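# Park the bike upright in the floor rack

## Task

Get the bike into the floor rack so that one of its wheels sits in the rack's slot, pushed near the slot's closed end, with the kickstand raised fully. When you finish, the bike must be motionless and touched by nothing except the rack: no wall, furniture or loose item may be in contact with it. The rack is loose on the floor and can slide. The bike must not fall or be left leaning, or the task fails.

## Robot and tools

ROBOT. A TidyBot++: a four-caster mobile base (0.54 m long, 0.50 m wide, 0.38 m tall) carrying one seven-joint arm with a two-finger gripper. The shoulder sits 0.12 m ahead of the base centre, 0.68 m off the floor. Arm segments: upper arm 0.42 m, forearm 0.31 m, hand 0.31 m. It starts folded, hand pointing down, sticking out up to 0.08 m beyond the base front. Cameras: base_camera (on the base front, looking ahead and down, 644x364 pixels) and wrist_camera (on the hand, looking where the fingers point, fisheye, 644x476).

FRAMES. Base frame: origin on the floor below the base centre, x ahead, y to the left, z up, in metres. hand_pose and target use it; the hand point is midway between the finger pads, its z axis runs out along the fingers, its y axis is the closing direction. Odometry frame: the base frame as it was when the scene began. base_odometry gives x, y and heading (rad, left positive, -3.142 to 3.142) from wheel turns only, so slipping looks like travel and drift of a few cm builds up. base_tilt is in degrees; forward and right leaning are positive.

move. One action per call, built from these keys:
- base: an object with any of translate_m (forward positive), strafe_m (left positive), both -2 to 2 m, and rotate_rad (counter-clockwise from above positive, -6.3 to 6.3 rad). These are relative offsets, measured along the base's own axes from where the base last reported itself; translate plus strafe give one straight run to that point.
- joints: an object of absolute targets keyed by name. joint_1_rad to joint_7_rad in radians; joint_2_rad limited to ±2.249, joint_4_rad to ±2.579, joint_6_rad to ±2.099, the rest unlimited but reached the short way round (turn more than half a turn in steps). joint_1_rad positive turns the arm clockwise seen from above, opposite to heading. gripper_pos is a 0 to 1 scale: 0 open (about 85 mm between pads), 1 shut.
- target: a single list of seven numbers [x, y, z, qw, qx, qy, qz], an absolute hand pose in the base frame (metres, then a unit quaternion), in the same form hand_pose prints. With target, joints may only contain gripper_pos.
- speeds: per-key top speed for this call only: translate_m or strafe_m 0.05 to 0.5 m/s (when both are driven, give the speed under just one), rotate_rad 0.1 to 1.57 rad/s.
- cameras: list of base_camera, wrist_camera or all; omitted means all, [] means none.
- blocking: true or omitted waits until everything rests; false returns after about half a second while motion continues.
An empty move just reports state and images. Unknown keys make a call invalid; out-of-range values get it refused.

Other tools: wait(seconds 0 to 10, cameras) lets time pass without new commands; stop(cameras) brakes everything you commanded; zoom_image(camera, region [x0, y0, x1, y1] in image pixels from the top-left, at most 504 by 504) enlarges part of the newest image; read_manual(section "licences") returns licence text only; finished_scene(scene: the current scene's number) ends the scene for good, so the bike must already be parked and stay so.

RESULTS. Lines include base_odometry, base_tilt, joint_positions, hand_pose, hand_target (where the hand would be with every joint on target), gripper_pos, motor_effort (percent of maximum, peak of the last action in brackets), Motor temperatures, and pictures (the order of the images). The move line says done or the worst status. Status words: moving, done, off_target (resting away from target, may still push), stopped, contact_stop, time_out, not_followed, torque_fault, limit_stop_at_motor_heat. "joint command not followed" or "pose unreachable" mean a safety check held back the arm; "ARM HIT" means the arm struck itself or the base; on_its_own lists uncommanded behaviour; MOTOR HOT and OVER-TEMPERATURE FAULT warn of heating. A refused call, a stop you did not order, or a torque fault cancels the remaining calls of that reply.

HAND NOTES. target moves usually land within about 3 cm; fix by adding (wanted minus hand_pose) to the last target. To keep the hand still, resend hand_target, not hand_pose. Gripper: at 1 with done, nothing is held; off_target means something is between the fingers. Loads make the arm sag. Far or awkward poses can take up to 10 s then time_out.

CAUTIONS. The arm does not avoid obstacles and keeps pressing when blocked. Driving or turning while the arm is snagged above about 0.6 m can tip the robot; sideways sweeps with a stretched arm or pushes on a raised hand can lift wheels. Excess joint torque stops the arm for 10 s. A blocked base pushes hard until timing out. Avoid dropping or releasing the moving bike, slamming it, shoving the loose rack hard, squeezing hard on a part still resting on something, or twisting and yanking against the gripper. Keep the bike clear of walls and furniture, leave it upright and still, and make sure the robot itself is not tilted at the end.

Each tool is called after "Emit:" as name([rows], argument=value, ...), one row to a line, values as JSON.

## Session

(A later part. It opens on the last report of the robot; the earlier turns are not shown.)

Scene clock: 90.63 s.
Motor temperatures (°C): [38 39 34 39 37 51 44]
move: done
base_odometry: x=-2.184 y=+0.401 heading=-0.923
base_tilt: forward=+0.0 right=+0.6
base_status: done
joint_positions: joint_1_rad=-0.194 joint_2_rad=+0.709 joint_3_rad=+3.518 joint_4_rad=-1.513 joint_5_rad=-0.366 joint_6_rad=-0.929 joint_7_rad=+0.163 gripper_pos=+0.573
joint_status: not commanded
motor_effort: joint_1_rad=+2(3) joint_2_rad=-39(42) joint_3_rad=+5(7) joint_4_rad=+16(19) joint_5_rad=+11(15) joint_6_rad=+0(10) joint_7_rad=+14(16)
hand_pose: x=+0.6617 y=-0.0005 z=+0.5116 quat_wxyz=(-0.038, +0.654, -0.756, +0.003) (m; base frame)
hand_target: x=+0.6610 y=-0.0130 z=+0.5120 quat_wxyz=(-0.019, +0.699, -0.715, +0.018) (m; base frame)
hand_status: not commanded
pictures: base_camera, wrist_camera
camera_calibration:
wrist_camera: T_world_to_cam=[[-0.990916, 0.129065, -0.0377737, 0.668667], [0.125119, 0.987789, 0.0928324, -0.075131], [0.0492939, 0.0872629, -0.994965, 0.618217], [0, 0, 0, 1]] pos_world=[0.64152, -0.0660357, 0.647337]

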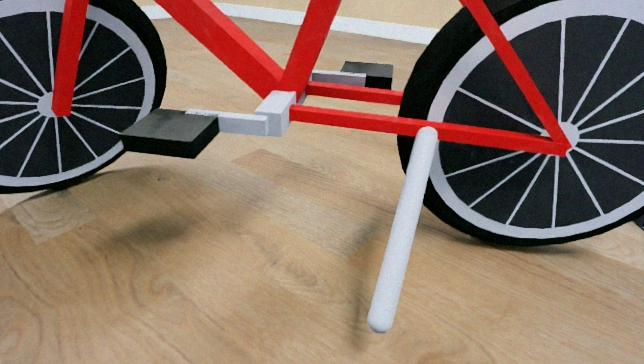

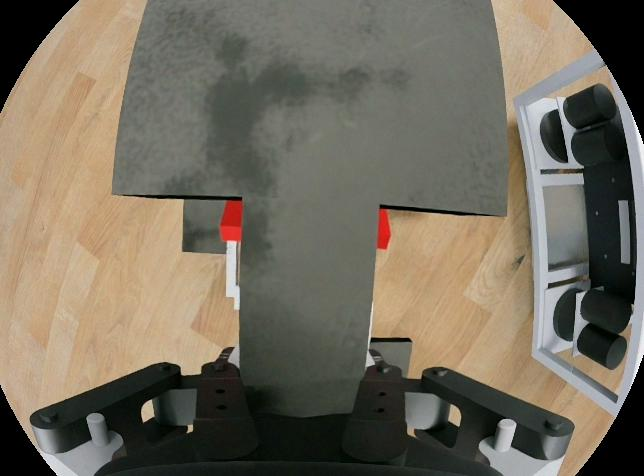

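Emit:
move(base={"strafe_m": 0.1}, speeds={"strafe_m": 0.1})

Scene clock: 92.77 s.
Motor temperatures (°C): [38 39 34 39 37 51 44]
move: done
base_odometry: x=-2.104 y=+0.461 heading=-0.924
base_tilt: forward=+0.0 right=+0.6
base_status: done
joint_positions: joint_1_rad=-0.172 joint_2_rad=+0.707 joint_3_rad=+3.531 joint_4_rad=-1.513 joint_5_rad=-0.288 joint_6_rad=-0.946 joint_7_rad=+0.250 gripper_pos=+0.573
joint_status: not commanded
motor_effort: joint_1_rad=-6(7) joint_2_rad=-35(41) joint_3_rad=-3(4) joint_4_rad=+16(19) joint_5_rad=-10(13) joint_6_rad=+6(11) joint_7_rad=-4(14)
hand_pose: x=+0.6509 y=-0.0359 z=+0.5125 quat_wxyz=(-0.004, +0.691, -0.722, +0.018) (m; base frame)
hand_target: x=+0.6610 y=-0.0130 z=+0.5120 quat_wxyz=(-0.019, +0.699, -0.715, +0.018) (m; base frame)
hand_status: not commanded
pictures: base_camera, wrist_camera
camera_calibration:
wrist_camera: T_world_to_cam=[[-0.999506, 0.0284561, -0.0133487, 0.652028], [0.028161, 0.999366, 0.0218007, 0.0610409], [0.0139606, 0.021414, -0.999673, 0.645745], [0, 0, 0, 1]] pos_world=[0.640972, -0.0933844, 0.652907]

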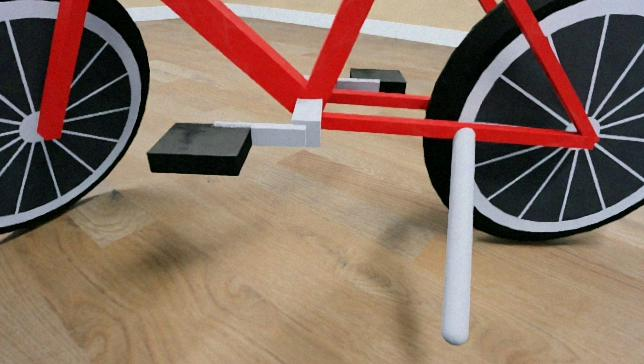

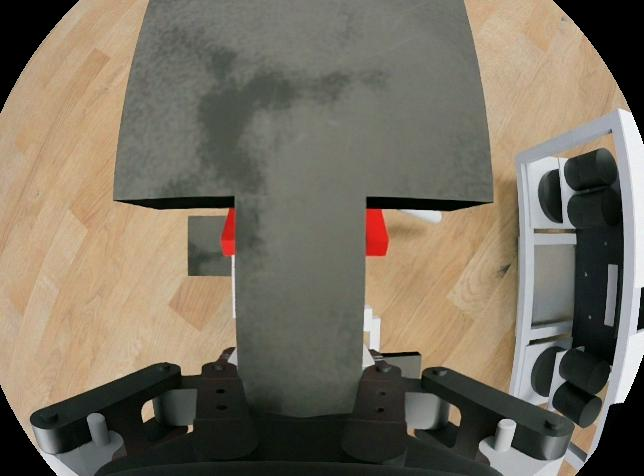

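Emit:
move(base={"translate_m": -0.055}, speeds={"translate_m": 0.08}, target=[0.661, -0.020, 0.511, -0.0561, 0.6968, -0.7128, 0.0549], cameras=[])

Emit:
move(base={"translate_m": -0.052}, speeds={"translate_m": 0.08}, target=[0.661, -0.025, 0.504, -0.0933, 0.693, -0.7089, 0.0912])

Scene clock: 94.17 s.
Motor temperatures (°C): [38 39 34 39 37 51 44]
move: off_target
base_odometry: x=-2.137 y=+0.505 heading=-0.924
base_tilt: forward=+0.0 right=+0.6
base_status: done
joint_positions: joint_1_rad=-0.176 joint_2_rad=+0.667 joint_3_rad=+3.531 joint_4_rad=-1.622 joint_5_rad=-0.314 joint_6_rad=-0.781 joint_7_rad=+0.271 gripper_pos=+0.573
joint_status: not commanded
motor_effort: joint_1_rad=-2(6) joint_2_rad=-39(40) joint_3_rad=+1(3) joint_4_rad=+15(16) joint_5_rad=-2(10) joint_6_rad=-2(7) joint_7_rad=+1(4)
hand_pose: x=+0.6542 y=-0.0428 z=+0.5083 quat_wxyz=(-0.035, +0.684, -0.727, +0.055) (m; base frame)
hand_target: x=+0.6610 y=-0.0200 z=+0.5110 quat_wxyz=(-0.056, +0.697, -0.713, +0.055) (m; base frame)
hand_status: off_target (0.024 m and 3.3 deg from the pose sent, 0.019 m and 7.4 deg at the start)
pictures: none
No camera images: "cameras" was empty.

Scene clock: 95.33 s.
Motor temperatures (°C): [38 39 34 39 37 51 44]
move: off_target
base_odometry: x=-2.169 y=+0.546 heading=-0.923
base_tilt: forward=+0.0 right=+0.6
base_status: done
joint_positions: joint_1_rad=-0.176 joint_2_rad=+0.635 joint_3_rad=+3.531 joint_4_rad=-1.757 joint_5_rad=-0.403 joint_6_rad=-0.595 joint_7_rad=+0.370 gripper_pos=+0.573
joint_status: not commanded
motor_effort: joint_1_rad=-3(4) joint_2_rad=-38(40) joint_3_rad=+1(3) joint_4_rad=+15(16) joint_5_rad=+0(2) joint_6_rad=-2(4) joint_7_rad=+2(3)
hand_pose: x=+0.6503 y=-0.0462 z=+0.4979 quat_wxyz=(-0.070, +0.681, -0.724, +0.087) (m; base frame)
hand_target: x=+0.6610 y=-0.0250 z=+0.5040 quat_wxyz=(-0.093, +0.693, -0.709, +0.091) (m; base frame)
hand_status: off_target (0.025 m and 3.5 deg from the pose sent, 0.020 m and 8.2 deg at the start)
pictures: base_camera, wrist_camera
camera_calibration:
wrist_camera: T_world_to_cam=[[-0.978038, 0.0433226, -0.203876, 0.733069], [0.0402611, 0.999006, 0.0191422, 0.065087], [0.204503, 0.0105135, -0.978809, 0.496586], [0, 0, 0, 1]] pos_world=[0.612795, -0.102002, 0.634272]

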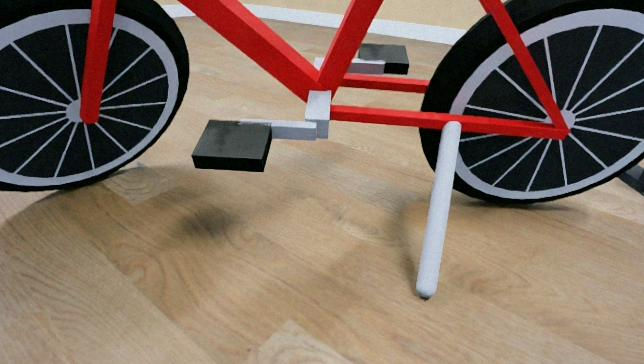

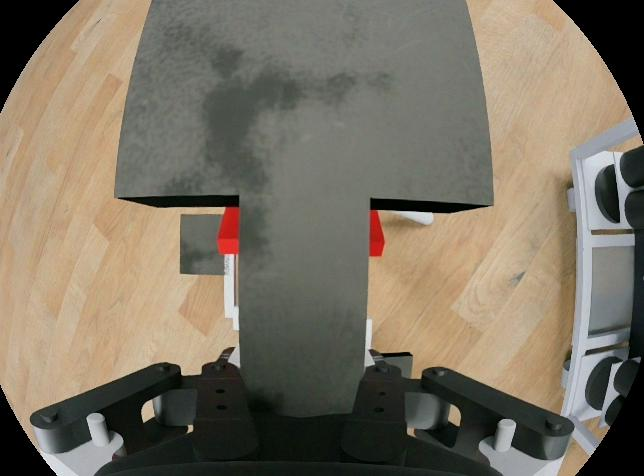

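Emit:
move(target=[0.656, -0.035, 0.500, -0.0933, 0.693, -0.7089, 0.0912], cameras=["base_camera"])

Emit:
move(joints={"gripper_pos": 0.45})

Scene clock: 96.03 s.
Motor temperatures (°C): [38 39 34 39 37 51 44]
move: off_target
base_odometry: x=-2.169 y=+0.546 heading=-0.923
base_tilt: forward=+0.0 right=+0.6
base_status: not commanded
joint_positions: joint_1_rad=-0.169 joint_2_rad=+0.631 joint_3_rad=+3.531 joint_4_rad=-1.771 joint_5_rad=-0.429 joint_6_rad=-0.582 joint_7_rad=+0.400 gripper_pos=+0.573
joint_status: not commanded
motor_effort: joint_1_rad=-3(4) joint_2_rad=-31(34) joint_3_rad=+1(3) joint_4_rad=+14(14) joint_5_rad=+0(2) joint_6_rad=-1(2) joint_7_rad=+4(4)
hand_pose: x=+0.6486 y=-0.0477 z=+0.4969 quat_wxyz=(-0.075, +0.680, -0.724, +0.087) (m; base frame)
hand_target: x=+0.6560 y=-0.0350 z=+0.5000 quat_wxyz=(-0.093, +0.693, -0.709, +0.091) (m; base frame)
hand_status: off_target (0.015 m and 3.1 deg from the pose sent, 0.013 m and 3.5 deg at the start)
pictures: base_camera

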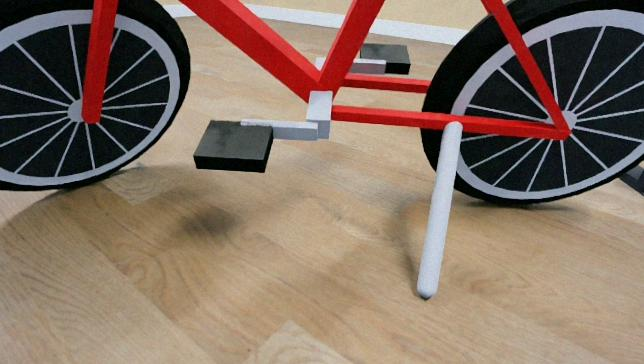

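Scene clock: 96.83 s.
Motor temperatures (°C): [38 39 34 39 37 51 44]
move: done
base_odometry: x=-2.169 y=+0.546 heading=-0.923
base_tilt: forward=+0.0 right=+0.6
base_status: not commanded
joint_positions: joint_1_rad=-0.169 joint_2_rad=+0.631 joint_3_rad=+3.526 joint_4_rad=-1.771 joint_5_rad=-0.429 joint_6_rad=-0.582 joint_7_rad=+0.425 gripper_pos=+0.450
joint_status: all done
motor_effort: joint_1_rad=+0(3) joint_2_rad=-34(35) joint_3_rad=+3(4) joint_4_rad=+13(14) joint_5_rad=-1(2) joint_6_rad=+2(2) joint_7_rad=+0(4)
hand_pose: x=+0.6485 y=-0.0449 z=+0.4965 quat_wxyz=(-0.075, +0.691, -0.714, +0.087) (m; base frame)
hand_target: x=+0.6560 y=-0.0350 z=+0.5000 quat_wxyz=(-0.093, +0.693, -0.709, +0.091) (m; base frame)
hand_status: not commanded
pictures: base_camera, wrist_camera
camera_calibration:
wrist_camera: T_world_to_cam=[[-0.977572, 0.0163909, -0.209963, 0.73252], [0.0115215, 0.999636, 0.0243941, 0.0799543], [0.210286, 0.0214279, -0.977405, 0.491572], [0, 0, 0, 1]] pos_world=[0.611799, -0.102465, 0.632317]

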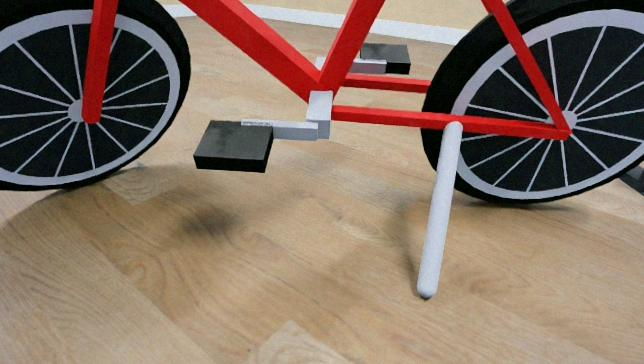

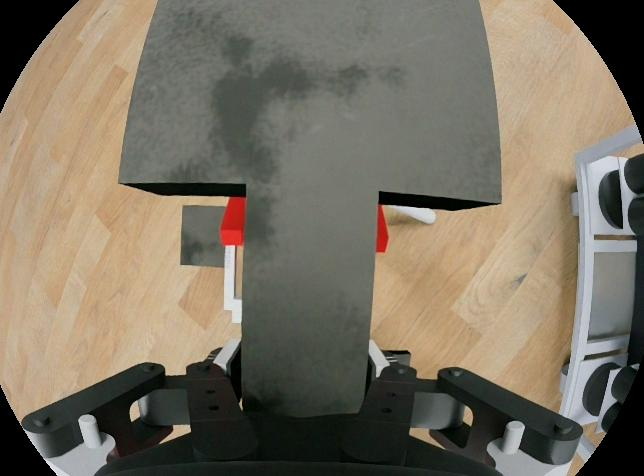

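Emit:
move(target=[0.625, -0.035, 0.62, -0.0933, 0.693, -0.7089, 0.0912], joints={"gripper_pos": 0.15}, cameras=["base_camera"])

Emit:
move(joints={"joint_1_rad": 0, "joint_2_rad": -0.322, "joint_3_rad": 3.14, "joint_4_rad": -2.5, "joint_5_rad": 0, "joint_6_rad": -0.1, "joint_7_rad": 1.57, "gripper_pos": 1.0})

Scene clock: 98.47 s.
Motor temperatures (°C): [38 40 34 39 37 51 44]
move: off_target
base_odometry: x=-2.169 y=+0.546 heading=-0.923
base_tilt: forward=+0.0 right=+0.6
base_status: not commanded
joint_positions: joint_1_rad=-0.169 joint_2_rad=+0.391 joint_3_rad=+3.525 joint_4_rad=-1.724 joint_5_rad=-0.298 joint_6_rad=-0.764 joint_7_rad=+0.307 gripper_pos=+0.150
joint_status: all done
motor_effort: joint_1_rad=+0(1) joint_2_rad=-29(36) joint_3_rad=+2(4) joint_4_rad=+16(17) joint_5_rad=-2(3) joint_6_rad=+2(3) joint_7_rad=+1(1)
hand_pose: x=+0.6414 y=-0.0416 z=+0.6187 quat_wxyz=(-0.116, +0.682, -0.714, +0.104) (m; base frame)
hand_target: x=+0.6250 y=-0.0350 z=+0.6200 quat_wxyz=(-0.093, +0.693, -0.709, +0.091) (m; base frame)
hand_status: off_target (0.018 m and 3.3 deg from the pose sent, 0.126 m and 2.3 deg at the start)
pictures: base_camera

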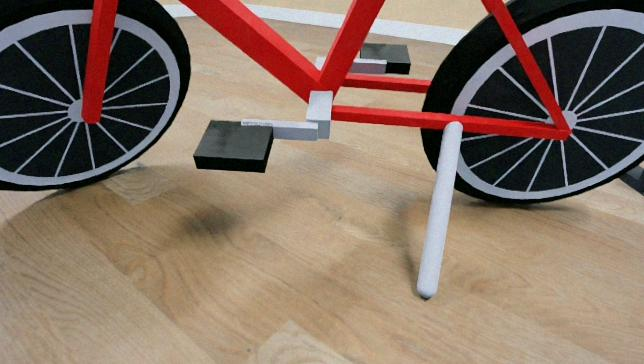

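Scene clock: 100.93 s.
Motor temperatures (°C): [38 40 34 39 37 51 44]
move: done
base_odometry: x=-2.169 y=+0.546 heading=-0.923
base_tilt: forward=-0.1 right=+0.6
base_status: not commanded
joint_positions: joint_1_rad=-0.017 joint_2_rad=-0.298 joint_3_rad=+3.159 joint_4_rad=-2.487 joint_5_rad=-0.066 joint_6_rad=-0.146 joint_7_rad=+1.521 gripper_pos=+0.999
joint_status: all done
motor_effort: joint_1_rad=+0(1) joint_2_rad=-6(31) joint_3_rad=+0(2) joint_4_rad=+18(19) joint_5_rad=-1(3) joint_6_rad=+6(7) joint_7_rad=+1(2)
hand_pose: x=+0.4766 y=+0.0047 z=+0.6867 quat_wxyz=(-0.029, +0.918, -0.051, +0.392) (m; base frame)
hand_target: x=+0.4806 y=+0.0019 z=+0.6993 quat_wxyz=(+0.000, +0.908, +0.000, +0.418) (m; base frame)
hand_status: not commanded
pictures: base_camera, wrist_camera
camera_calibration:
wrist_camera: T_world_to_cam=[[-0.0734938, -0.994754, -0.071155, 0.082084], [-0.718143, 0.102294, -0.688336, 0.86915], [0.692004, 0.000511074, -0.721894, 0.30764], [0, 0, 0, 1]] pos_world=[0.417319, -0.00741291, 0.826191]

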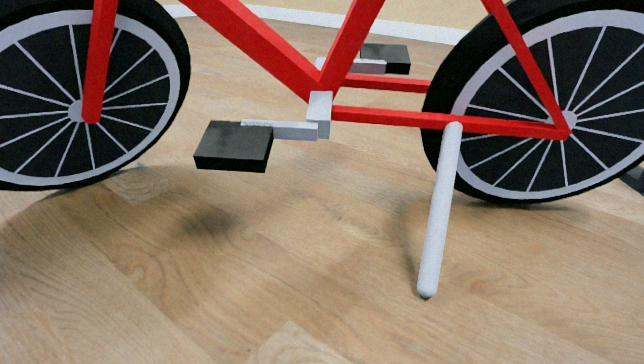

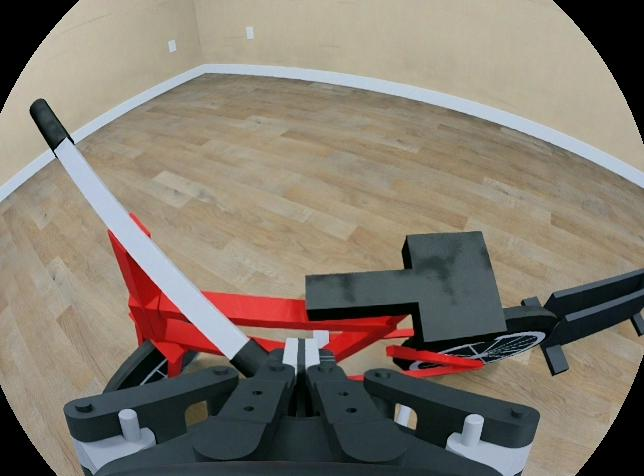

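Emit:
move(base={"translate_m": -0.25})

Scene clock: 102.63 s.
Motor temperatures (°C): [38 39 34 39 37 51 44]
move: done
base_odometry: x=-2.320 y=+0.745 heading=-0.922
base_tilt: forward=+0.0 right=+0.6
base_status: done
joint_positions: joint_1_rad=-0.016 joint_2_rad=-0.310 joint_3_rad=+3.157 joint_4_rad=-2.494 joint_5_rad=-0.065 joint_6_rad=-0.141 joint_7_rad=+1.524 gripper_pos=+0.999
joint_status: not commanded
motor_effort: joint_1_rad=-1(1) joint_2_rad=-5(8) joint_3_rad=+0(1) joint_4_rad=+18(19) joint_5_rad=-1(2) joint_6_rad=+6(7) joint_7_rad=+1(1)
hand_pose: x=+0.4748 y=+0.0047 z=+0.6887 quat_wxyz=(-0.029, +0.916, -0.050, +0.396) (m; base frame)
hand_target: x=+0.4806 y=+0.0019 z=+0.6993 quat_wxyz=(+0.000, +0.908, +0.000, +0.418) (m; base frame)
hand_status: not commanded
pictures: base_camera, wrist_camera
camera_calibration:
wrist_camera: T_world_to_cam=[[-0.070488, -0.995112, -0.0691621, 0.0793722], [-0.711589, 0.0987519, -0.695622, 0.871108], [0.699052, 0.000181954, -0.715071, 0.302245], [0, 0, 0, 1]] pos_world=[0.41418, -0.00709433, 0.827578]

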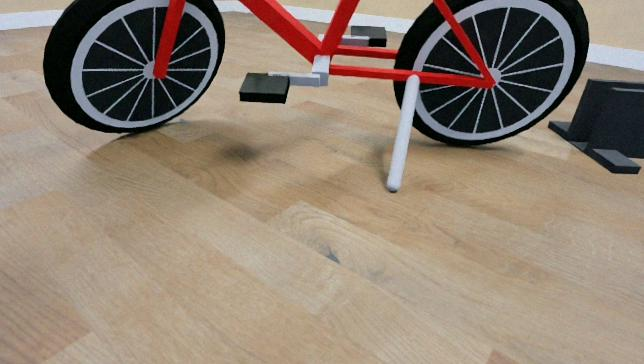

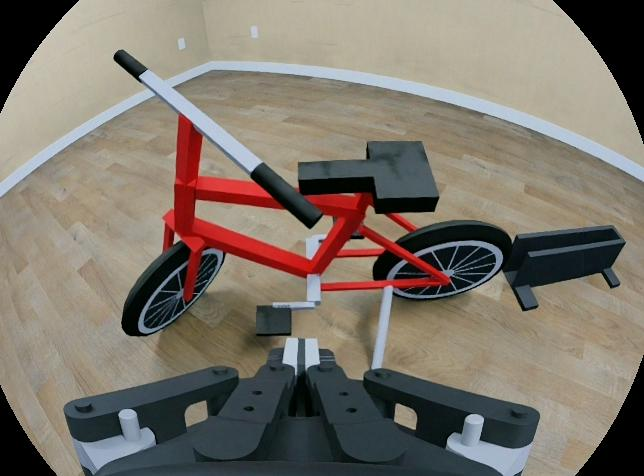

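Emit:
move(target=[0.70, -0.12, 0.56, 0, 0.9239, 0, 0.3827])

Scene clock: 105.60 s.
Motor temperatures (°C): [38 39 34 39 37 51 44]
move: off_target
base_odometry: x=-2.320 y=+0.745 heading=-0.922
base_tilt: forward=+0.0 right=+0.6
base_status: not commanded
joint_positions: joint_1_rad=+0.568 joint_2_rad=+0.544 joint_3_rad=+2.803 joint_4_rad=-2.048 joint_5_rad=+0.251 joint_6_rad=+0.142 joint_7_rad=+1.540 gripper_pos=+0.999
joint_status: not commanded
motor_effort: joint_1_rad=+0(1) joint_2_rad=-30(32) joint_3_rad=-4(5) joint_4_rad=+12(19) joint_5_rad=-1(2) joint_6_rad=+6(7) joint_7_rad=+1(1)
hand_pose: x=+0.6862 y=-0.1234 z=+0.5539 quat_wxyz=(-0.010, +0.931, -0.051, +0.361) (m; base frame)
hand_target: x=+0.7000 y=-0.1200 z=+0.5600 quat_wxyz=(+0.000, +0.924, +0.000, +0.383) (m; base frame)
hand_status: off_target (0.015 m and 6.5 deg from the pose sent, 0.288 m and 6.8 deg at the start)
pictures: base_camera, wrist_camera
camera_calibration:
wrist_camera: T_world_to_cam=[[-0.0887557, -0.995553, -0.0315689, -0.0508737], [-0.762436, 0.0882992, -0.641011, 0.943799], [0.640948, -0.0328241, -0.766882, 0.122661], [0, 0, 0, 1]] pos_world=[0.636451, -0.129958, 0.697447]

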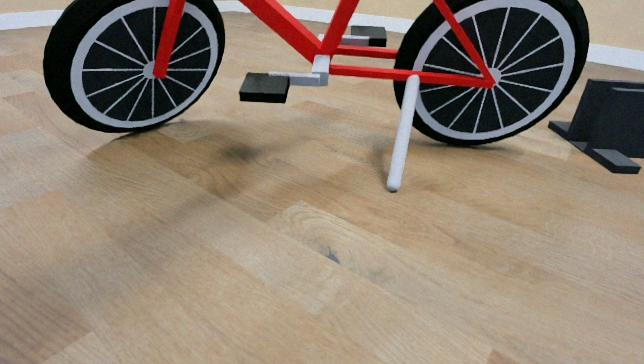

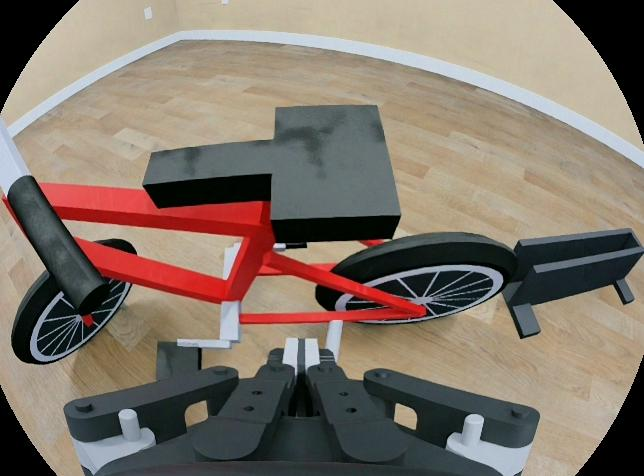

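Emit:
move(target=[0.58, -0.12, 0.68, 0, 0.7071, 0.7071, 0])

Scene clock: 110.83 s.
Motor temperatures (°C): [38 40 34 39 37 51 44]
move: off_target
base_odometry: x=-2.320 y=+0.745 heading=-0.922
base_tilt: forward=+0.0 right=+0.6
base_status: not commanded
joint_positions: joint_1_rad=+0.424 joint_2_rad=+0.457 joint_3_rad=+2.887 joint_4_rad=-1.394 joint_5_rad=+0.166 joint_6_rad=-1.281 joint_7_rad=+3.264 gripper_pos=+0.999
joint_status: not commanded
motor_effort: joint_1_rad=+0(1) joint_2_rad=-32(34) joint_3_rad=-2(5) joint_4_rad=+16(17) joint_5_rad=-1(2) joint_6_rad=+0(6) joint_7_rad=+1(1)
hand_pose: x=+0.5902 y=-0.1401 z=+0.6675 quat_wxyz=(+0.024, +0.717, +0.697, -0.012) (m; base frame)
hand_target: x=+0.5800 y=-0.1200 z=+0.6800 quat_wxyz=(+0.000, +0.707, +0.707, +0.000) (m; base frame)
hand_status: off_target (0.026 m and 3.5 deg from the pose sent, 0.165 m and 103.0 deg at the start)
pictures: base_camera, wrist_camera
camera_calibration:
wrist_camera: T_world_to_cam=[[0.999315, -0.0121645, 0.0349626, -0.621324], [-0.0153694, -0.995556, 0.0929094, -0.13785], [0.033677, -0.0933831, -0.995061, 0.773019], [0, 0, 0, 1]] pos_world=[0.592746, -0.0726083, 0.803732]

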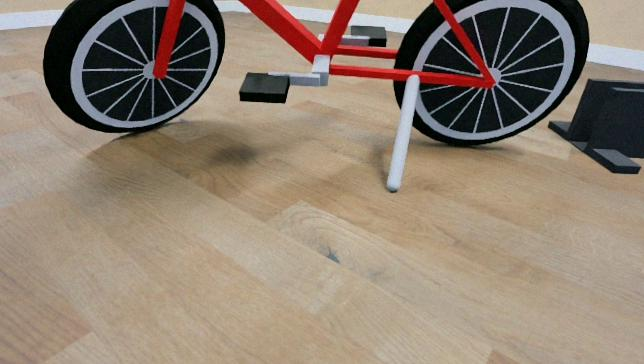

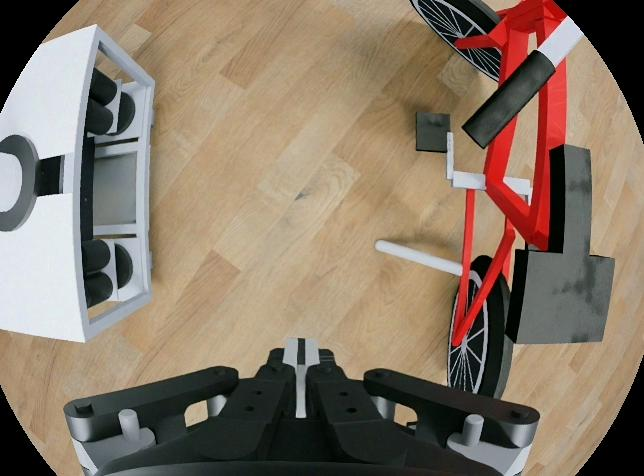

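Emit:
move(base={"translate_m": 0.2}, cameras=["wrist_camera"])

Emit:
move(target=[0.595, -0.03, 0.60, 0, 0.7071, 0.7071, 0])

Scene clock: 112.60 s.
Motor temperatures (°C): [38 40 34 39 37 51 44]
move: done
base_odometry: x=-2.199 y=+0.586 heading=-0.922
base_tilt: forward=+0.0 right=+0.6
base_status: done
joint_positions: joint_1_rad=+0.418 joint_2_rad=+0.451 joint_3_rad=+2.890 joint_4_rad=-1.390 joint_5_rad=+0.161 joint_6_rad=-1.289 joint_7_rad=+3.266 gripper_pos=+0.999
joint_status: not commanded
motor_effort: joint_1_rad=+0(2) joint_2_rad=-32(37) joint_3_rad=-2(3) joint_4_rad=+16(17) joint_5_rad=-1(2) joint_6_rad=+0(1) joint_7_rad=+1(1)
hand_pose: x=+0.5900 y=-0.1371 z=+0.6715 quat_wxyz=(+0.024, +0.715, +0.698, -0.011) (m; base frame)
hand_target: x=+0.5800 y=-0.1200 z=+0.6800 quat_wxyz=(+0.000, +0.707, +0.707, +0.000) (m; base frame)
hand_status: not commanded
pictures: wrist_camera
camera_calibration:
wrist_camera: T_world_to_cam=[[0.999308, -0.00813062, 0.0362943, -0.621529], [-0.0114262, -0.995736, 0.0915381, -0.136624], [0.0353953, -0.0918895, -0.99514, 0.776447], [0, 0, 0, 1]] pos_world=[0.592055, -0.0697471, 0.807737]

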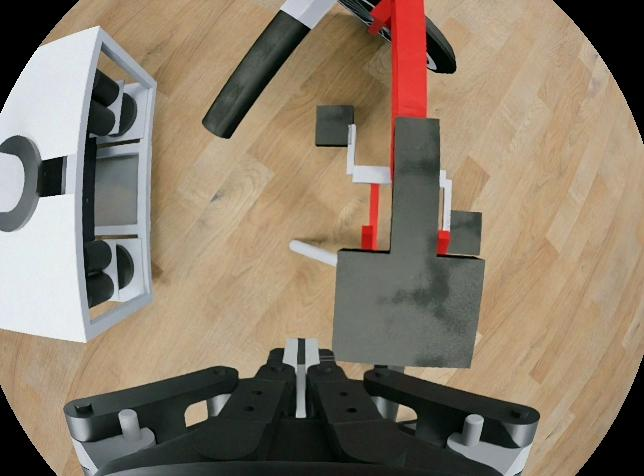

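Scene clock: 113.67 s.
Motor temperatures (°C): [38 40 34 39 37 51 44]
move: off_target
base_odometry: x=-2.199 y=+0.586 heading=-0.922
base_tilt: forward=+0.0 right=+0.6
base_status: not commanded
joint_positions: joint_1_rad=+0.267 joint_2_rad=+0.500 joint_3_rad=+2.839 joint_4_rad=-1.538 joint_5_rad=+0.161 joint_6_rad=-1.160 joint_7_rad=+3.109 gripper_pos=+0.999
joint_status: not commanded
motor_effort: joint_1_rad=+0(2) joint_2_rad=-32(34) joint_3_rad=-3(4) joint_4_rad=+15(17) joint_5_rad=-1(2) joint_6_rad=+0(1) joint_7_rad=+0(1)
hand_pose: x=+0.5840 y=-0.0334 z=+0.6072 quat_wxyz=(-0.010, +0.694, +0.720, -0.012) (m; base frame)
hand_target: x=+0.5950 y=-0.0300 z=+0.6000 quat_wxyz=(+0.000, +0.707, +0.707, +0.000) (m; base frame)
hand_status: off_target (0.014 m and 2.8 deg from the pose sent, 0.129 m and 3.4 deg at the start)
pictures: base_camera, wrist_camera
camera_calibration:
wrist_camera: T_world_to_cam=[[0.998524, 0.0525015, -0.0138998, -0.579386], [0.0530672, -0.997619, 0.0440548, -0.0364299], [-0.0115537, -0.0447274, -0.998932, 0.75354], [0, 0, 0, 1]] pos_world=[0.58917, 0.0277794, 0.746287]

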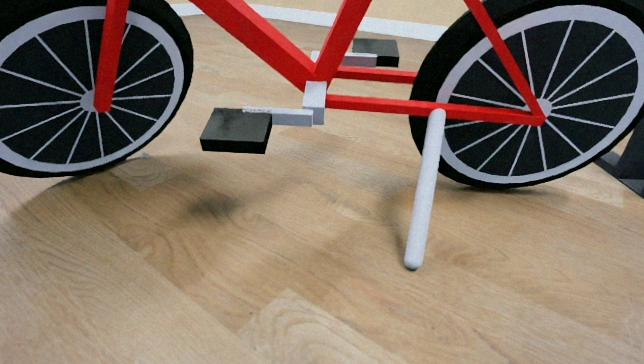

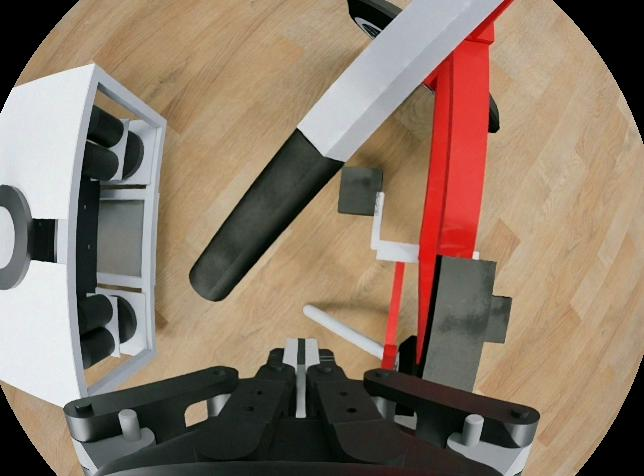

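Emit:
move(target=[0.60, -0.025, 0.545, 0, 0.7071, 0.7071, 0], cameras=["wrist_camera"])

Emit:
move(target=[0.55, 0.015, 0.545, 0, 0.7071, 0.7071, 0])

Scene clock: 115.07 s.
Motor temperatures (°C): [38 40 34 39 37 51 44]
move: off_target
base_odometry: x=-2.199 y=+0.586 heading=-0.922
base_tilt: forward=+0.0 right=+0.6
base_status: not commanded
joint_positions: joint_1_rad=+0.267 joint_2_rad=+0.587 joint_3_rad=+2.818 joint_4_rad=-1.604 joint_5_rad=+0.174 joint_6_rad=-1.024 joint_7_rad=+3.048 gripper_pos=+0.999
joint_status: not commanded
motor_effort: joint_1_rad=+0(1) joint_2_rad=-33(36) joint_3_rad=-4(4) joint_4_rad=+14(15) joint_5_rad=-1(2) joint_6_rad=+0(1) joint_7_rad=+1(1)
hand_pose: x=+0.5877 y=-0.0187 z=+0.5499 quat_wxyz=(-0.025, +0.704, +0.710, -0.005) (m; base frame)
hand_target: x=+0.6000 y=-0.0250 z=+0.5450 quat_wxyz=(+0.000, +0.707, +0.707, +0.000) (m; base frame)
hand_status: off_target (0.015 m and 2.9 deg from the pose sent, 0.065 m and 2.8 deg at the start)
pictures: wrist_camera
camera_calibration:
wrist_camera: T_world_to_cam=[[0.99943, 0.0244625, -0.0232501, -0.580555], [0.024749, -0.99962, 0.0121154, 0.014691], [-0.0229449, -0.0126839, -0.999656, 0.704657], [0, 0, 0, 1]] pos_world=[0.596029, 0.0378251, 0.690739]

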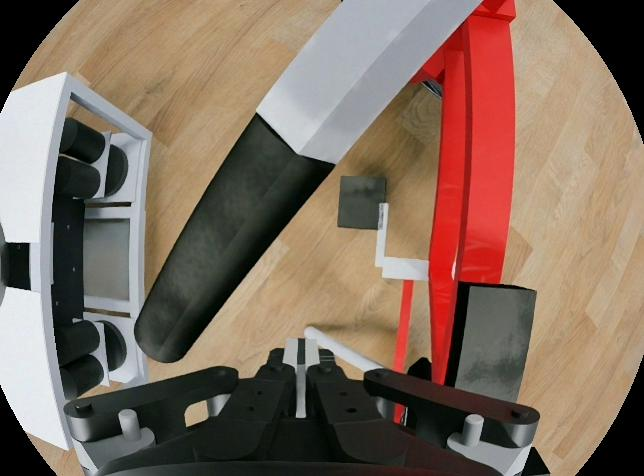

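Scene clock: 116.20 s.
Motor temperatures (°C): [38 40 34 39 37 51 44]
move: off_target
base_odometry: x=-2.199 y=+0.586 heading=-0.922
base_tilt: forward=+0.0 right=+0.6
base_status: not commanded
joint_positions: joint_1_rad=+0.231 joint_2_rad=+0.524 joint_3_rad=+2.802 joint_4_rad=-1.771 joint_5_rad=+0.174 joint_6_rad=-0.943 joint_7_rad=+2.956 gripper_pos=+0.999
joint_status: not commanded
motor_effort: joint_1_rad=-1(1) joint_2_rad=-29(33) joint_3_rad=-3(4) joint_4_rad=+12(14) joint_5_rad=-2(3) joint_6_rad=-1(2) joint_7_rad=+1(1)
hand_pose: x=+0.5378 y=+0.0097 z=+0.5382 quat_wxyz=(-0.031, +0.709, +0.704, -0.015) (m; base frame)
hand_target: x=+0.5500 y=+0.0150 z=+0.5450 quat_wxyz=(+0.000, +0.707, +0.707, +0.000) (m; base frame)
hand_status: off_target (0.015 m and 4.0 deg from the pose sent, 0.051 m and 2.9 deg at the start)
pictures: base_camera, wrist_camera
camera_calibration:
wrist_camera: T_world_to_cam=[[0.99883, 0.00801398, -0.0476973, -0.518027], [0.00891064, -0.999787, 0.0186161, 0.0494785], [-0.0475379, -0.0190193, -0.998688, 0.704956], [0, 0, 0, 1]] pos_world=[0.550492, 0.0670273, 0.678402]

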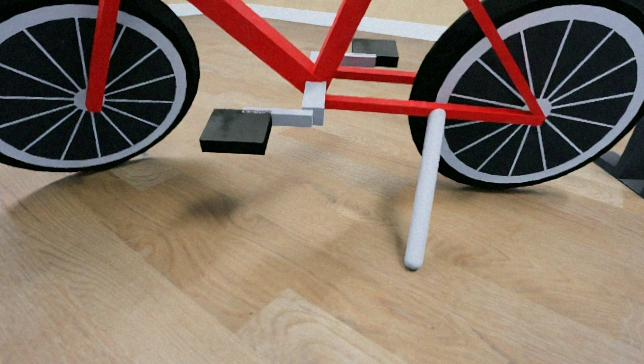

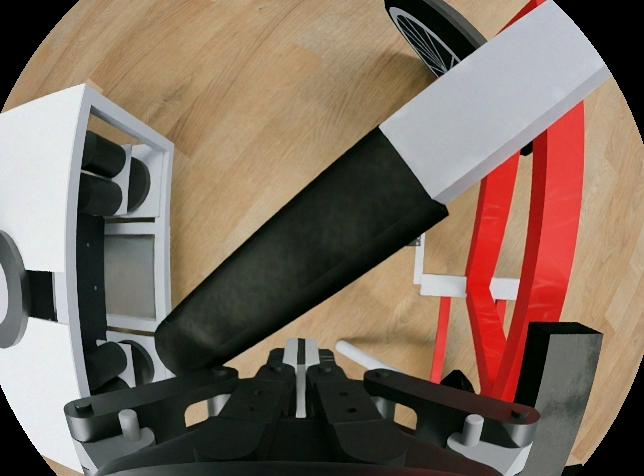

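Emit:
move(target=[0.50, 0.065, 0.545, 0, 0.7071, 0.7071, 0])

Emit:
move(target=[0.465, 0.13, 0.545, 0, 0.7071, 0.7071, 0])

Scene clock: 117.33 s.
Motor temperatures (°C): [38 40 34 39 37 51 44]
move: off_target
base_odometry: x=-2.199 y=+0.586 heading=-0.922
base_tilt: forward=+0.0 right=+0.6
base_status: not commanded
joint_positions: joint_1_rad=+0.125 joint_2_rad=+0.430 joint_3_rad=+2.787 joint_4_rad=-1.905 joint_5_rad=+0.174 joint_6_rad=-0.874 joint_7_rad=+2.827 gripper_pos=+0.999
joint_status: not commanded
motor_effort: joint_1_rad=-2(2) joint_2_rad=-24(29) joint_3_rad=-4(5) joint_4_rad=+9(12) joint_5_rad=-4(4) joint_6_rad=-1(2) joint_7_rad=+0(1)
hand_pose: x=+0.4984 y=+0.0566 z=+0.5451 quat_wxyz=(-0.015, +0.706, +0.708, -0.012) (m; base frame)
hand_target: x=+0.5000 y=+0.0650 z=+0.5450 quat_wxyz=(+0.000, +0.707, +0.707, +0.000) (m; base frame)
hand_status: off_target (0.009 m and 2.2 deg from the pose sent, 0.067 m and 4.0 deg at the start)
pictures: base_camera, wrist_camera
camera_calibration:
wrist_camera: T_world_to_cam=[[0.999647, 0.0167703, -0.0206092, -0.494433], [0.0175079, -0.999193, 0.036146, 0.0827042], [-0.0199864, -0.036494, -0.999134, 0.698395], [0, 0, 0, 1]] pos_world=[0.506769, 0.116417, 0.684611]

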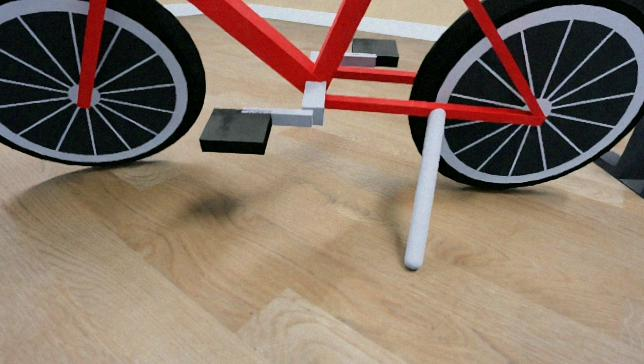

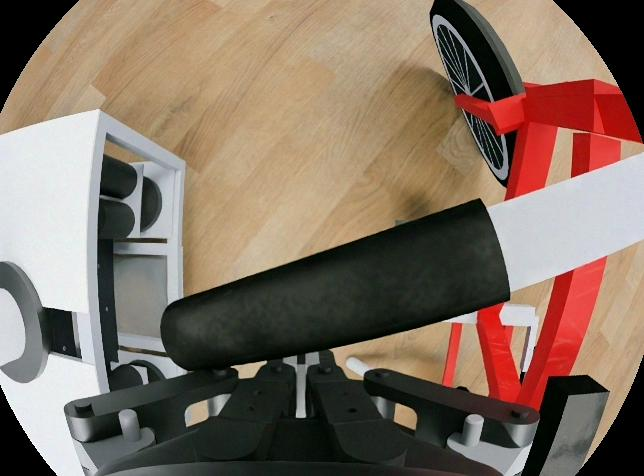

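Scene clock: 118.73 s.
Motor temperatures (°C): [38 40 34 39 37 51 44]
move: off_target
base_odometry: x=-2.199 y=+0.586 heading=-0.922
base_tilt: forward=+0.0 right=+0.6
base_status: not commanded
joint_positions: joint_1_rad=-0.035 joint_2_rad=+0.395 joint_3_rad=+2.778 joint_4_rad=-1.960 joint_5_rad=+0.174 joint_6_rad=-0.856 joint_7_rad=+2.632 gripper_pos=+0.999
joint_status: not commanded
motor_effort: joint_1_rad=-3(4) joint_2_rad=-23(24) joint_3_rad=-5(6) joint_4_rad=+10(11) joint_5_rad=-4(5) joint_6_rad=-1(2) joint_7_rad=+0(1)
hand_pose: x=+0.4661 y=+0.1141 z=+0.5461 quat_wxyz=(-0.010, +0.713, +0.701, -0.016) (m; base frame)
hand_target: x=+0.4650 y=+0.1300 z=+0.5450 quat_wxyz=(+0.000, +0.707, +0.707, +0.000) (m; base frame)
hand_status: off_target (0.016 m and 2.4 deg from the pose sent, 0.081 m and 2.2 deg at the start)
pictures: base_camera, wrist_camera
camera_calibration:
wrist_camera: T_world_to_cam=[[0.999799, -0.00221981, -0.0199089, -0.461306], [-0.00123634, -0.998784, 0.0492753, 0.142234], [-0.019994, -0.0492408, -0.998587, 0.701981], [0, 0, 0, 1]] pos_world=[0.475425, 0.175604, 0.684796]

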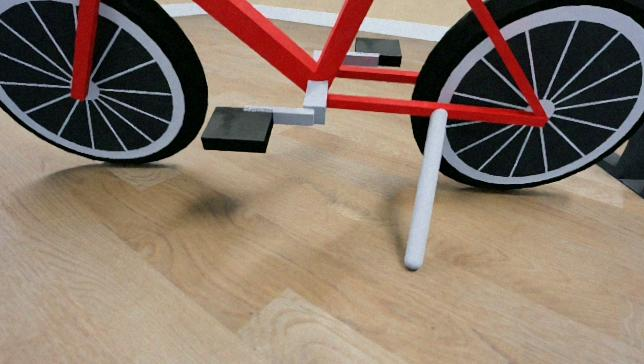

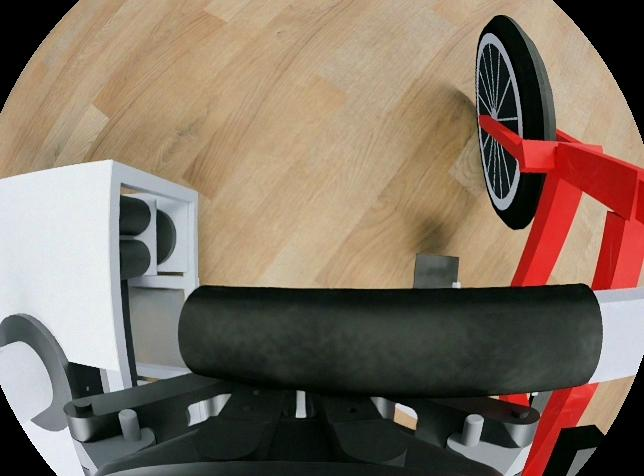

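Emit:
move(target=[0.470, 0.08, 0.56, 0, 0.7071, 0.7071, 0], cameras=[])

Emit:
move(target=[0.52, 0.02, 0.72, 0, 0.7071, 0.7071, 0], joints={"gripper_pos": 0.15})

Scene clock: 119.83 s.
Motor temperatures (°C): [38 40 34 39 37 51 44]
move: done
base_odometry: x=-2.199 y=+0.586 heading=-0.922
base_tilt: forward=+0.0 right=+0.6
base_status: not commanded
joint_positions: joint_1_rad=+0.053 joint_2_rad=+0.365 joint_3_rad=+2.779 joint_4_rad=-1.980 joint_5_rad=+0.174 joint_6_rad=-0.856 joint_7_rad=+2.718 gripper_pos=+0.999
joint_status: not commanded
motor_effort: joint_1_rad=+0(3) joint_2_rad=-24(25) joint_3_rad=-3(5) joint_4_rad=+13(13) joint_5_rad=-1(4) joint_6_rad=+0(1) joint_7_rad=+1(1)
hand_pose: x=+0.4685 y=+0.0803 z=+0.5522 quat_wxyz=(-0.005, +0.713, +0.701, -0.014) (m; base frame)
hand_target: x=+0.4700 y=+0.0800 z=+0.5600 quat_wxyz=(+0.000, +0.707, +0.707, +0.000) (m; base frame)
hand_status: done (0.008 m and 2.0 deg from the pose sent, 0.037 m and 2.4 deg at the start)
pictures: none
No camera images: "cameras" was empty.

Scene clock: 121.80 s.
Motor temperatures (°C): [38 40 34 39 37 51 44]
move: off_target
base_odometry: x=-2.199 y=+0.586 heading=-0.922
base_tilt: forward=+0.0 right=+0.6
base_status: not commanded
joint_positions: joint_1_rad=+0.093 joint_2_rad=+0.259 joint_3_rad=+2.923 joint_4_rad=-1.545 joint_5_rad=+0.112 joint_6_rad=-1.325 joint_7_rad=+2.999 gripper_pos=+0.150
joint_status: all done
motor_effort: joint_1_rad=+0(1) joint_2_rad=-25(26) joint_3_rad=-2(3) joint_4_rad=+17(17) joint_5_rad=-1(3) joint_6_rad=+0(1) joint_7_rad=+0(1)
hand_pose: x=+0.5354 y=+0.0157 z=+0.7077 quat_wxyz=(+0.027, +0.706, +0.708, -0.008) (m; base frame)
hand_target: x=+0.5200 y=+0.0200 z=+0.7200 quat_wxyz=(+0.000, +0.707, +0.707, +0.000) (m; base frame)
hand_status: off_target (0.020 m and 3.3 deg from the pose sent, 0.186 m and 2.0 deg at the start)
pictures: base_camera, wrist_camera
camera_calibration:
wrist_camera: T_world_to_cam=[[0.998897, 0.0186366, 0.0430924, -0.572044], [0.0146131, -0.995664, 0.0918676, -0.00257439], [0.0446176, -0.0911366, -0.994838, 0.823349], [0, 0, 0, 1]] pos_world=[0.534715, 0.083135, 0.843987]

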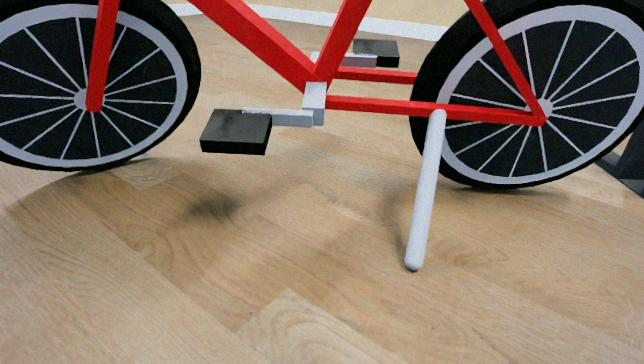

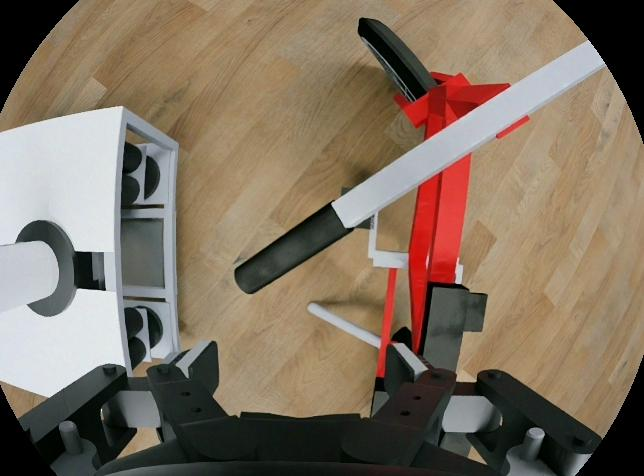

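Emit:
move(target=[0.60, -0.04, 0.72, -0.0933, 0.693, -0.7089, 0.0912], cameras=[])

Emit:
move(base={"translate_m": 0.05}, target=[0.635, -0.035, 0.58, -0.0933, 0.693, -0.7089, 0.0912])

Scene clock: 125.53 s.
Motor temperatures (°C): [38 40 34 39 37 51 44]
move: off_target
base_odometry: x=-2.199 y=+0.586 heading=-0.922
base_tilt: forward=+0.0 right=+0.6
base_status: not commanded
joint_positions: joint_1_rad=-0.094 joint_2_rad=+0.259 joint_3_rad=+3.398 joint_4_rad=-1.560 joint_5_rad=-0.047 joint_6_rad=-1.138 joint_7_rad=+0.213 gripper_pos=+0.150
joint_status: not commanded
motor_effort: joint_1_rad=+0(1) joint_2_rad=-26(27) joint_3_rad=+1(1) joint_4_rad=+18(18) joint_5_rad=-2(3) joint_6_rad=+2(2) joint_7_rad=+0(1)
hand_pose: x=+0.5884 y=-0.0562 z=+0.7079 quat_wxyz=(-0.046, +0.721, -0.686, +0.086) (m; base frame)
hand_target: x=+0.6000 y=-0.0400 z=+0.7200 quat_wxyz=(-0.093, +0.693, -0.709, +0.091) (m; base frame)
hand_status: off_target (0.023 m and 6.8 deg from the pose sent, 0.086 m and 178.2 deg at the start)
pictures: none
No camera images: "cameras" was empty.

Scene clock: 127.10 s.
Motor temperatures (°C): [38 40 34 39 37 51 44]
move: off_target
base_odometry: x=-2.169 y=+0.546 heading=-0.923
base_tilt: forward=+0.0 right=+0.6
base_status: done
joint_positions: joint_1_rad=-0.175 joint_2_rad=+0.451 joint_3_rad=+3.513 joint_4_rad=-1.749 joint_5_rad=-0.244 joint_6_rad=-0.774 joint_7_rad=+0.282 gripper_pos=+0.150
joint_status: not commanded
motor_effort: joint_1_rad=+0(1) joint_2_rad=-30(33) joint_3_rad=+2(3) joint_4_rad=+15(18) joint_5_rad=-2(2) joint_6_rad=+2(3) joint_7_rad=+1(1)
hand_pose: x=+0.6189 y=-0.0422 z=+0.5781 quat_wxyz=(-0.067, +0.696, -0.711, +0.079) (m; base frame)
hand_target: x=+0.6350 y=-0.0350 z=+0.5800 quat_wxyz=(-0.093, +0.693, -0.709, +0.091) (m; base frame)
hand_status: off_target (0.018 m and 3.3 deg from the pose sent, 0.138 m and 6.8 deg at the start)
pictures: base_camera, wrist_camera
camera_calibration:
wrist_camera: T_world_to_cam=[[-0.98215, 0.00513712, -0.18803, 0.710303], [0.000836572, 0.999736, 0.0229438, 0.0830595], [0.188098, 0.022377, -0.981895, 0.593912], [0, 0, 0, 1]] pos_world=[0.58584, -0.0999765, 0.714812]

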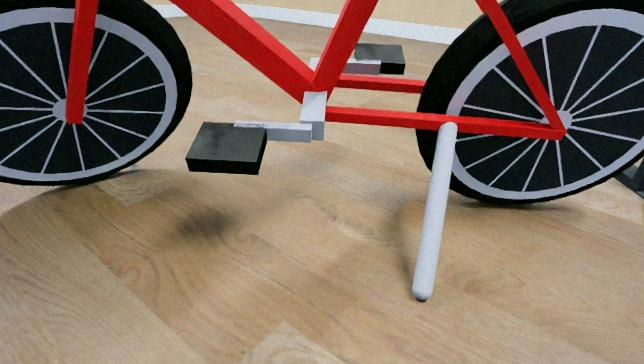

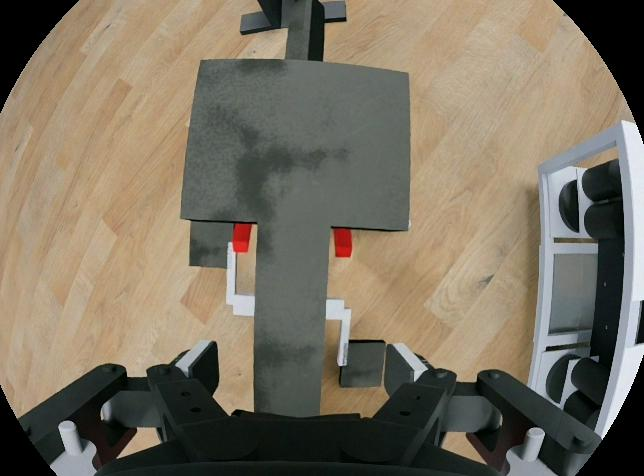

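Emit:
move(target=[0.656, -0.03, 0.50, -0.0933, 0.693, -0.7089, 0.0912], cameras=["wrist_camera"])

Emit:
move(joints={"gripper_pos": 0.8}, cameras=["wrist_camera"])

Scene clock: 128.60 s.
Motor temperatures (°C): [38 40 34 39 37 51 44]
move: off_target
base_odometry: x=-2.169 y=+0.546 heading=-0.923
base_tilt: forward=+0.0 right=+0.6
base_status: not commanded
joint_positions: joint_1_rad=-0.175 joint_2_rad=+0.617 joint_3_rad=+3.513 joint_4_rad=-1.772 joint_5_rad=-0.407 joint_6_rad=-0.605 joint_7_rad=+0.407 gripper_pos=+0.150
joint_status: not commanded
motor_effort: joint_1_rad=+0(1) joint_2_rad=-34(36) joint_3_rad=+2(4) joint_4_rad=+13(15) joint_5_rad=-2(2) joint_6_rad=+2(2) joint_7_rad=+1(1)
hand_pose: x=+0.6430 y=-0.0345 z=+0.5008 quat_wxyz=(-0.074, +0.697, -0.709, +0.078) (m; base frame)
hand_target: x=+0.6560 y=-0.0300 z=+0.5000 quat_wxyz=(-0.093, +0.693, -0.709, +0.091) (m; base frame)
hand_status: off_target (0.014 m and 2.8 deg from the pose sent, 0.087 m and 3.3 deg at the start)
pictures: wrist_camera
camera_calibration:
wrist_camera: T_world_to_cam=[[-0.980624, 0.00210525, -0.195889, 0.722245], [-0.00444103, 0.999446, 0.0329731, 0.0754615], [0.19585, 0.0332042, -0.980072, 0.507757], [0, 0, 0, 1]] pos_world=[0.609142, -0.0937998, 0.63663]

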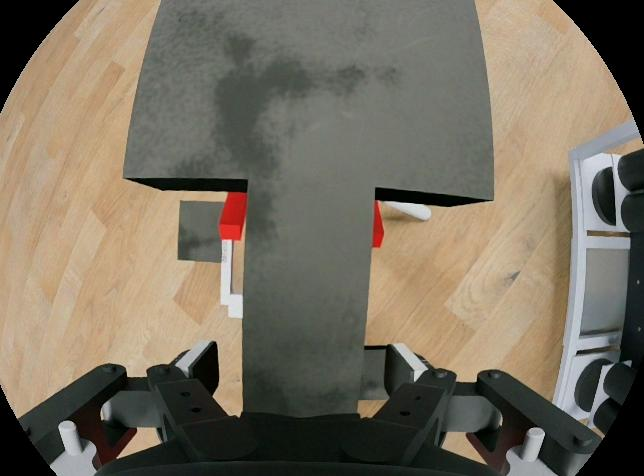

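Scene clock: 129.50 s.
Motor temperatures (°C): [38 40 34 39 37 51 44]
move: off_target
base_odometry: x=-2.169 y=+0.546 heading=-0.923
base_tilt: forward=+0.0 right=+0.6
base_status: not commanded
joint_positions: joint_1_rad=-0.175 joint_2_rad=+0.616 joint_3_rad=+3.514 joint_4_rad=-1.775 joint_5_rad=-0.415 joint_6_rad=-0.600 joint_7_rad=+0.409 gripper_pos=+0.571
joint_status: gripper_pos off_target (ended at +0.571, target +0.800)
motor_effort: joint_1_rad=-1(2) joint_2_rad=-31(34) joint_3_rad=+2(3) joint_4_rad=+13(15) joint_5_rad=-1(2) joint_6_rad=+2(3) joint_7_rad=+1(3)
hand_pose: x=+0.6439 y=-0.0345 z=+0.5012 quat_wxyz=(-0.076, +0.695, -0.711, +0.079) (m; base frame)
hand_target: x=+0.6560 y=-0.0300 z=+0.5000 quat_wxyz=(-0.093, +0.693, -0.709, +0.091) (m; base frame)
hand_status: not commanded
pictures: wrist_camera
camera_calibration:
wrist_camera: T_world_to_cam=[[-0.979593, 0.00768928, -0.200843, 0.725195], [0.000522719, 0.999362, 0.0357111, 0.0708178], [0.200989, 0.0348774, -0.978972, 0.504148], [0, 0, 0, 1]] pos_world=[0.60903, -0.0939322, 0.636668]

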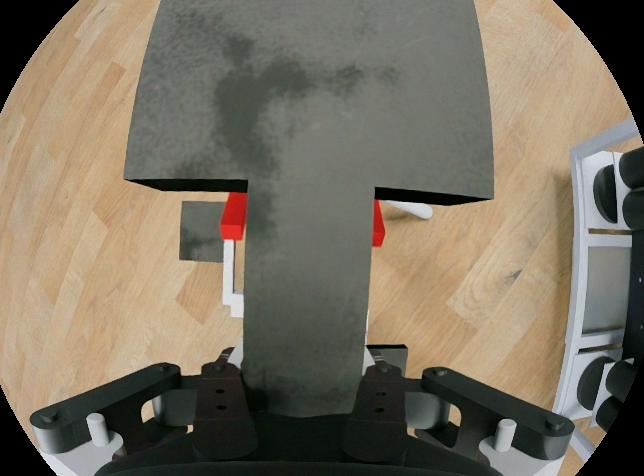

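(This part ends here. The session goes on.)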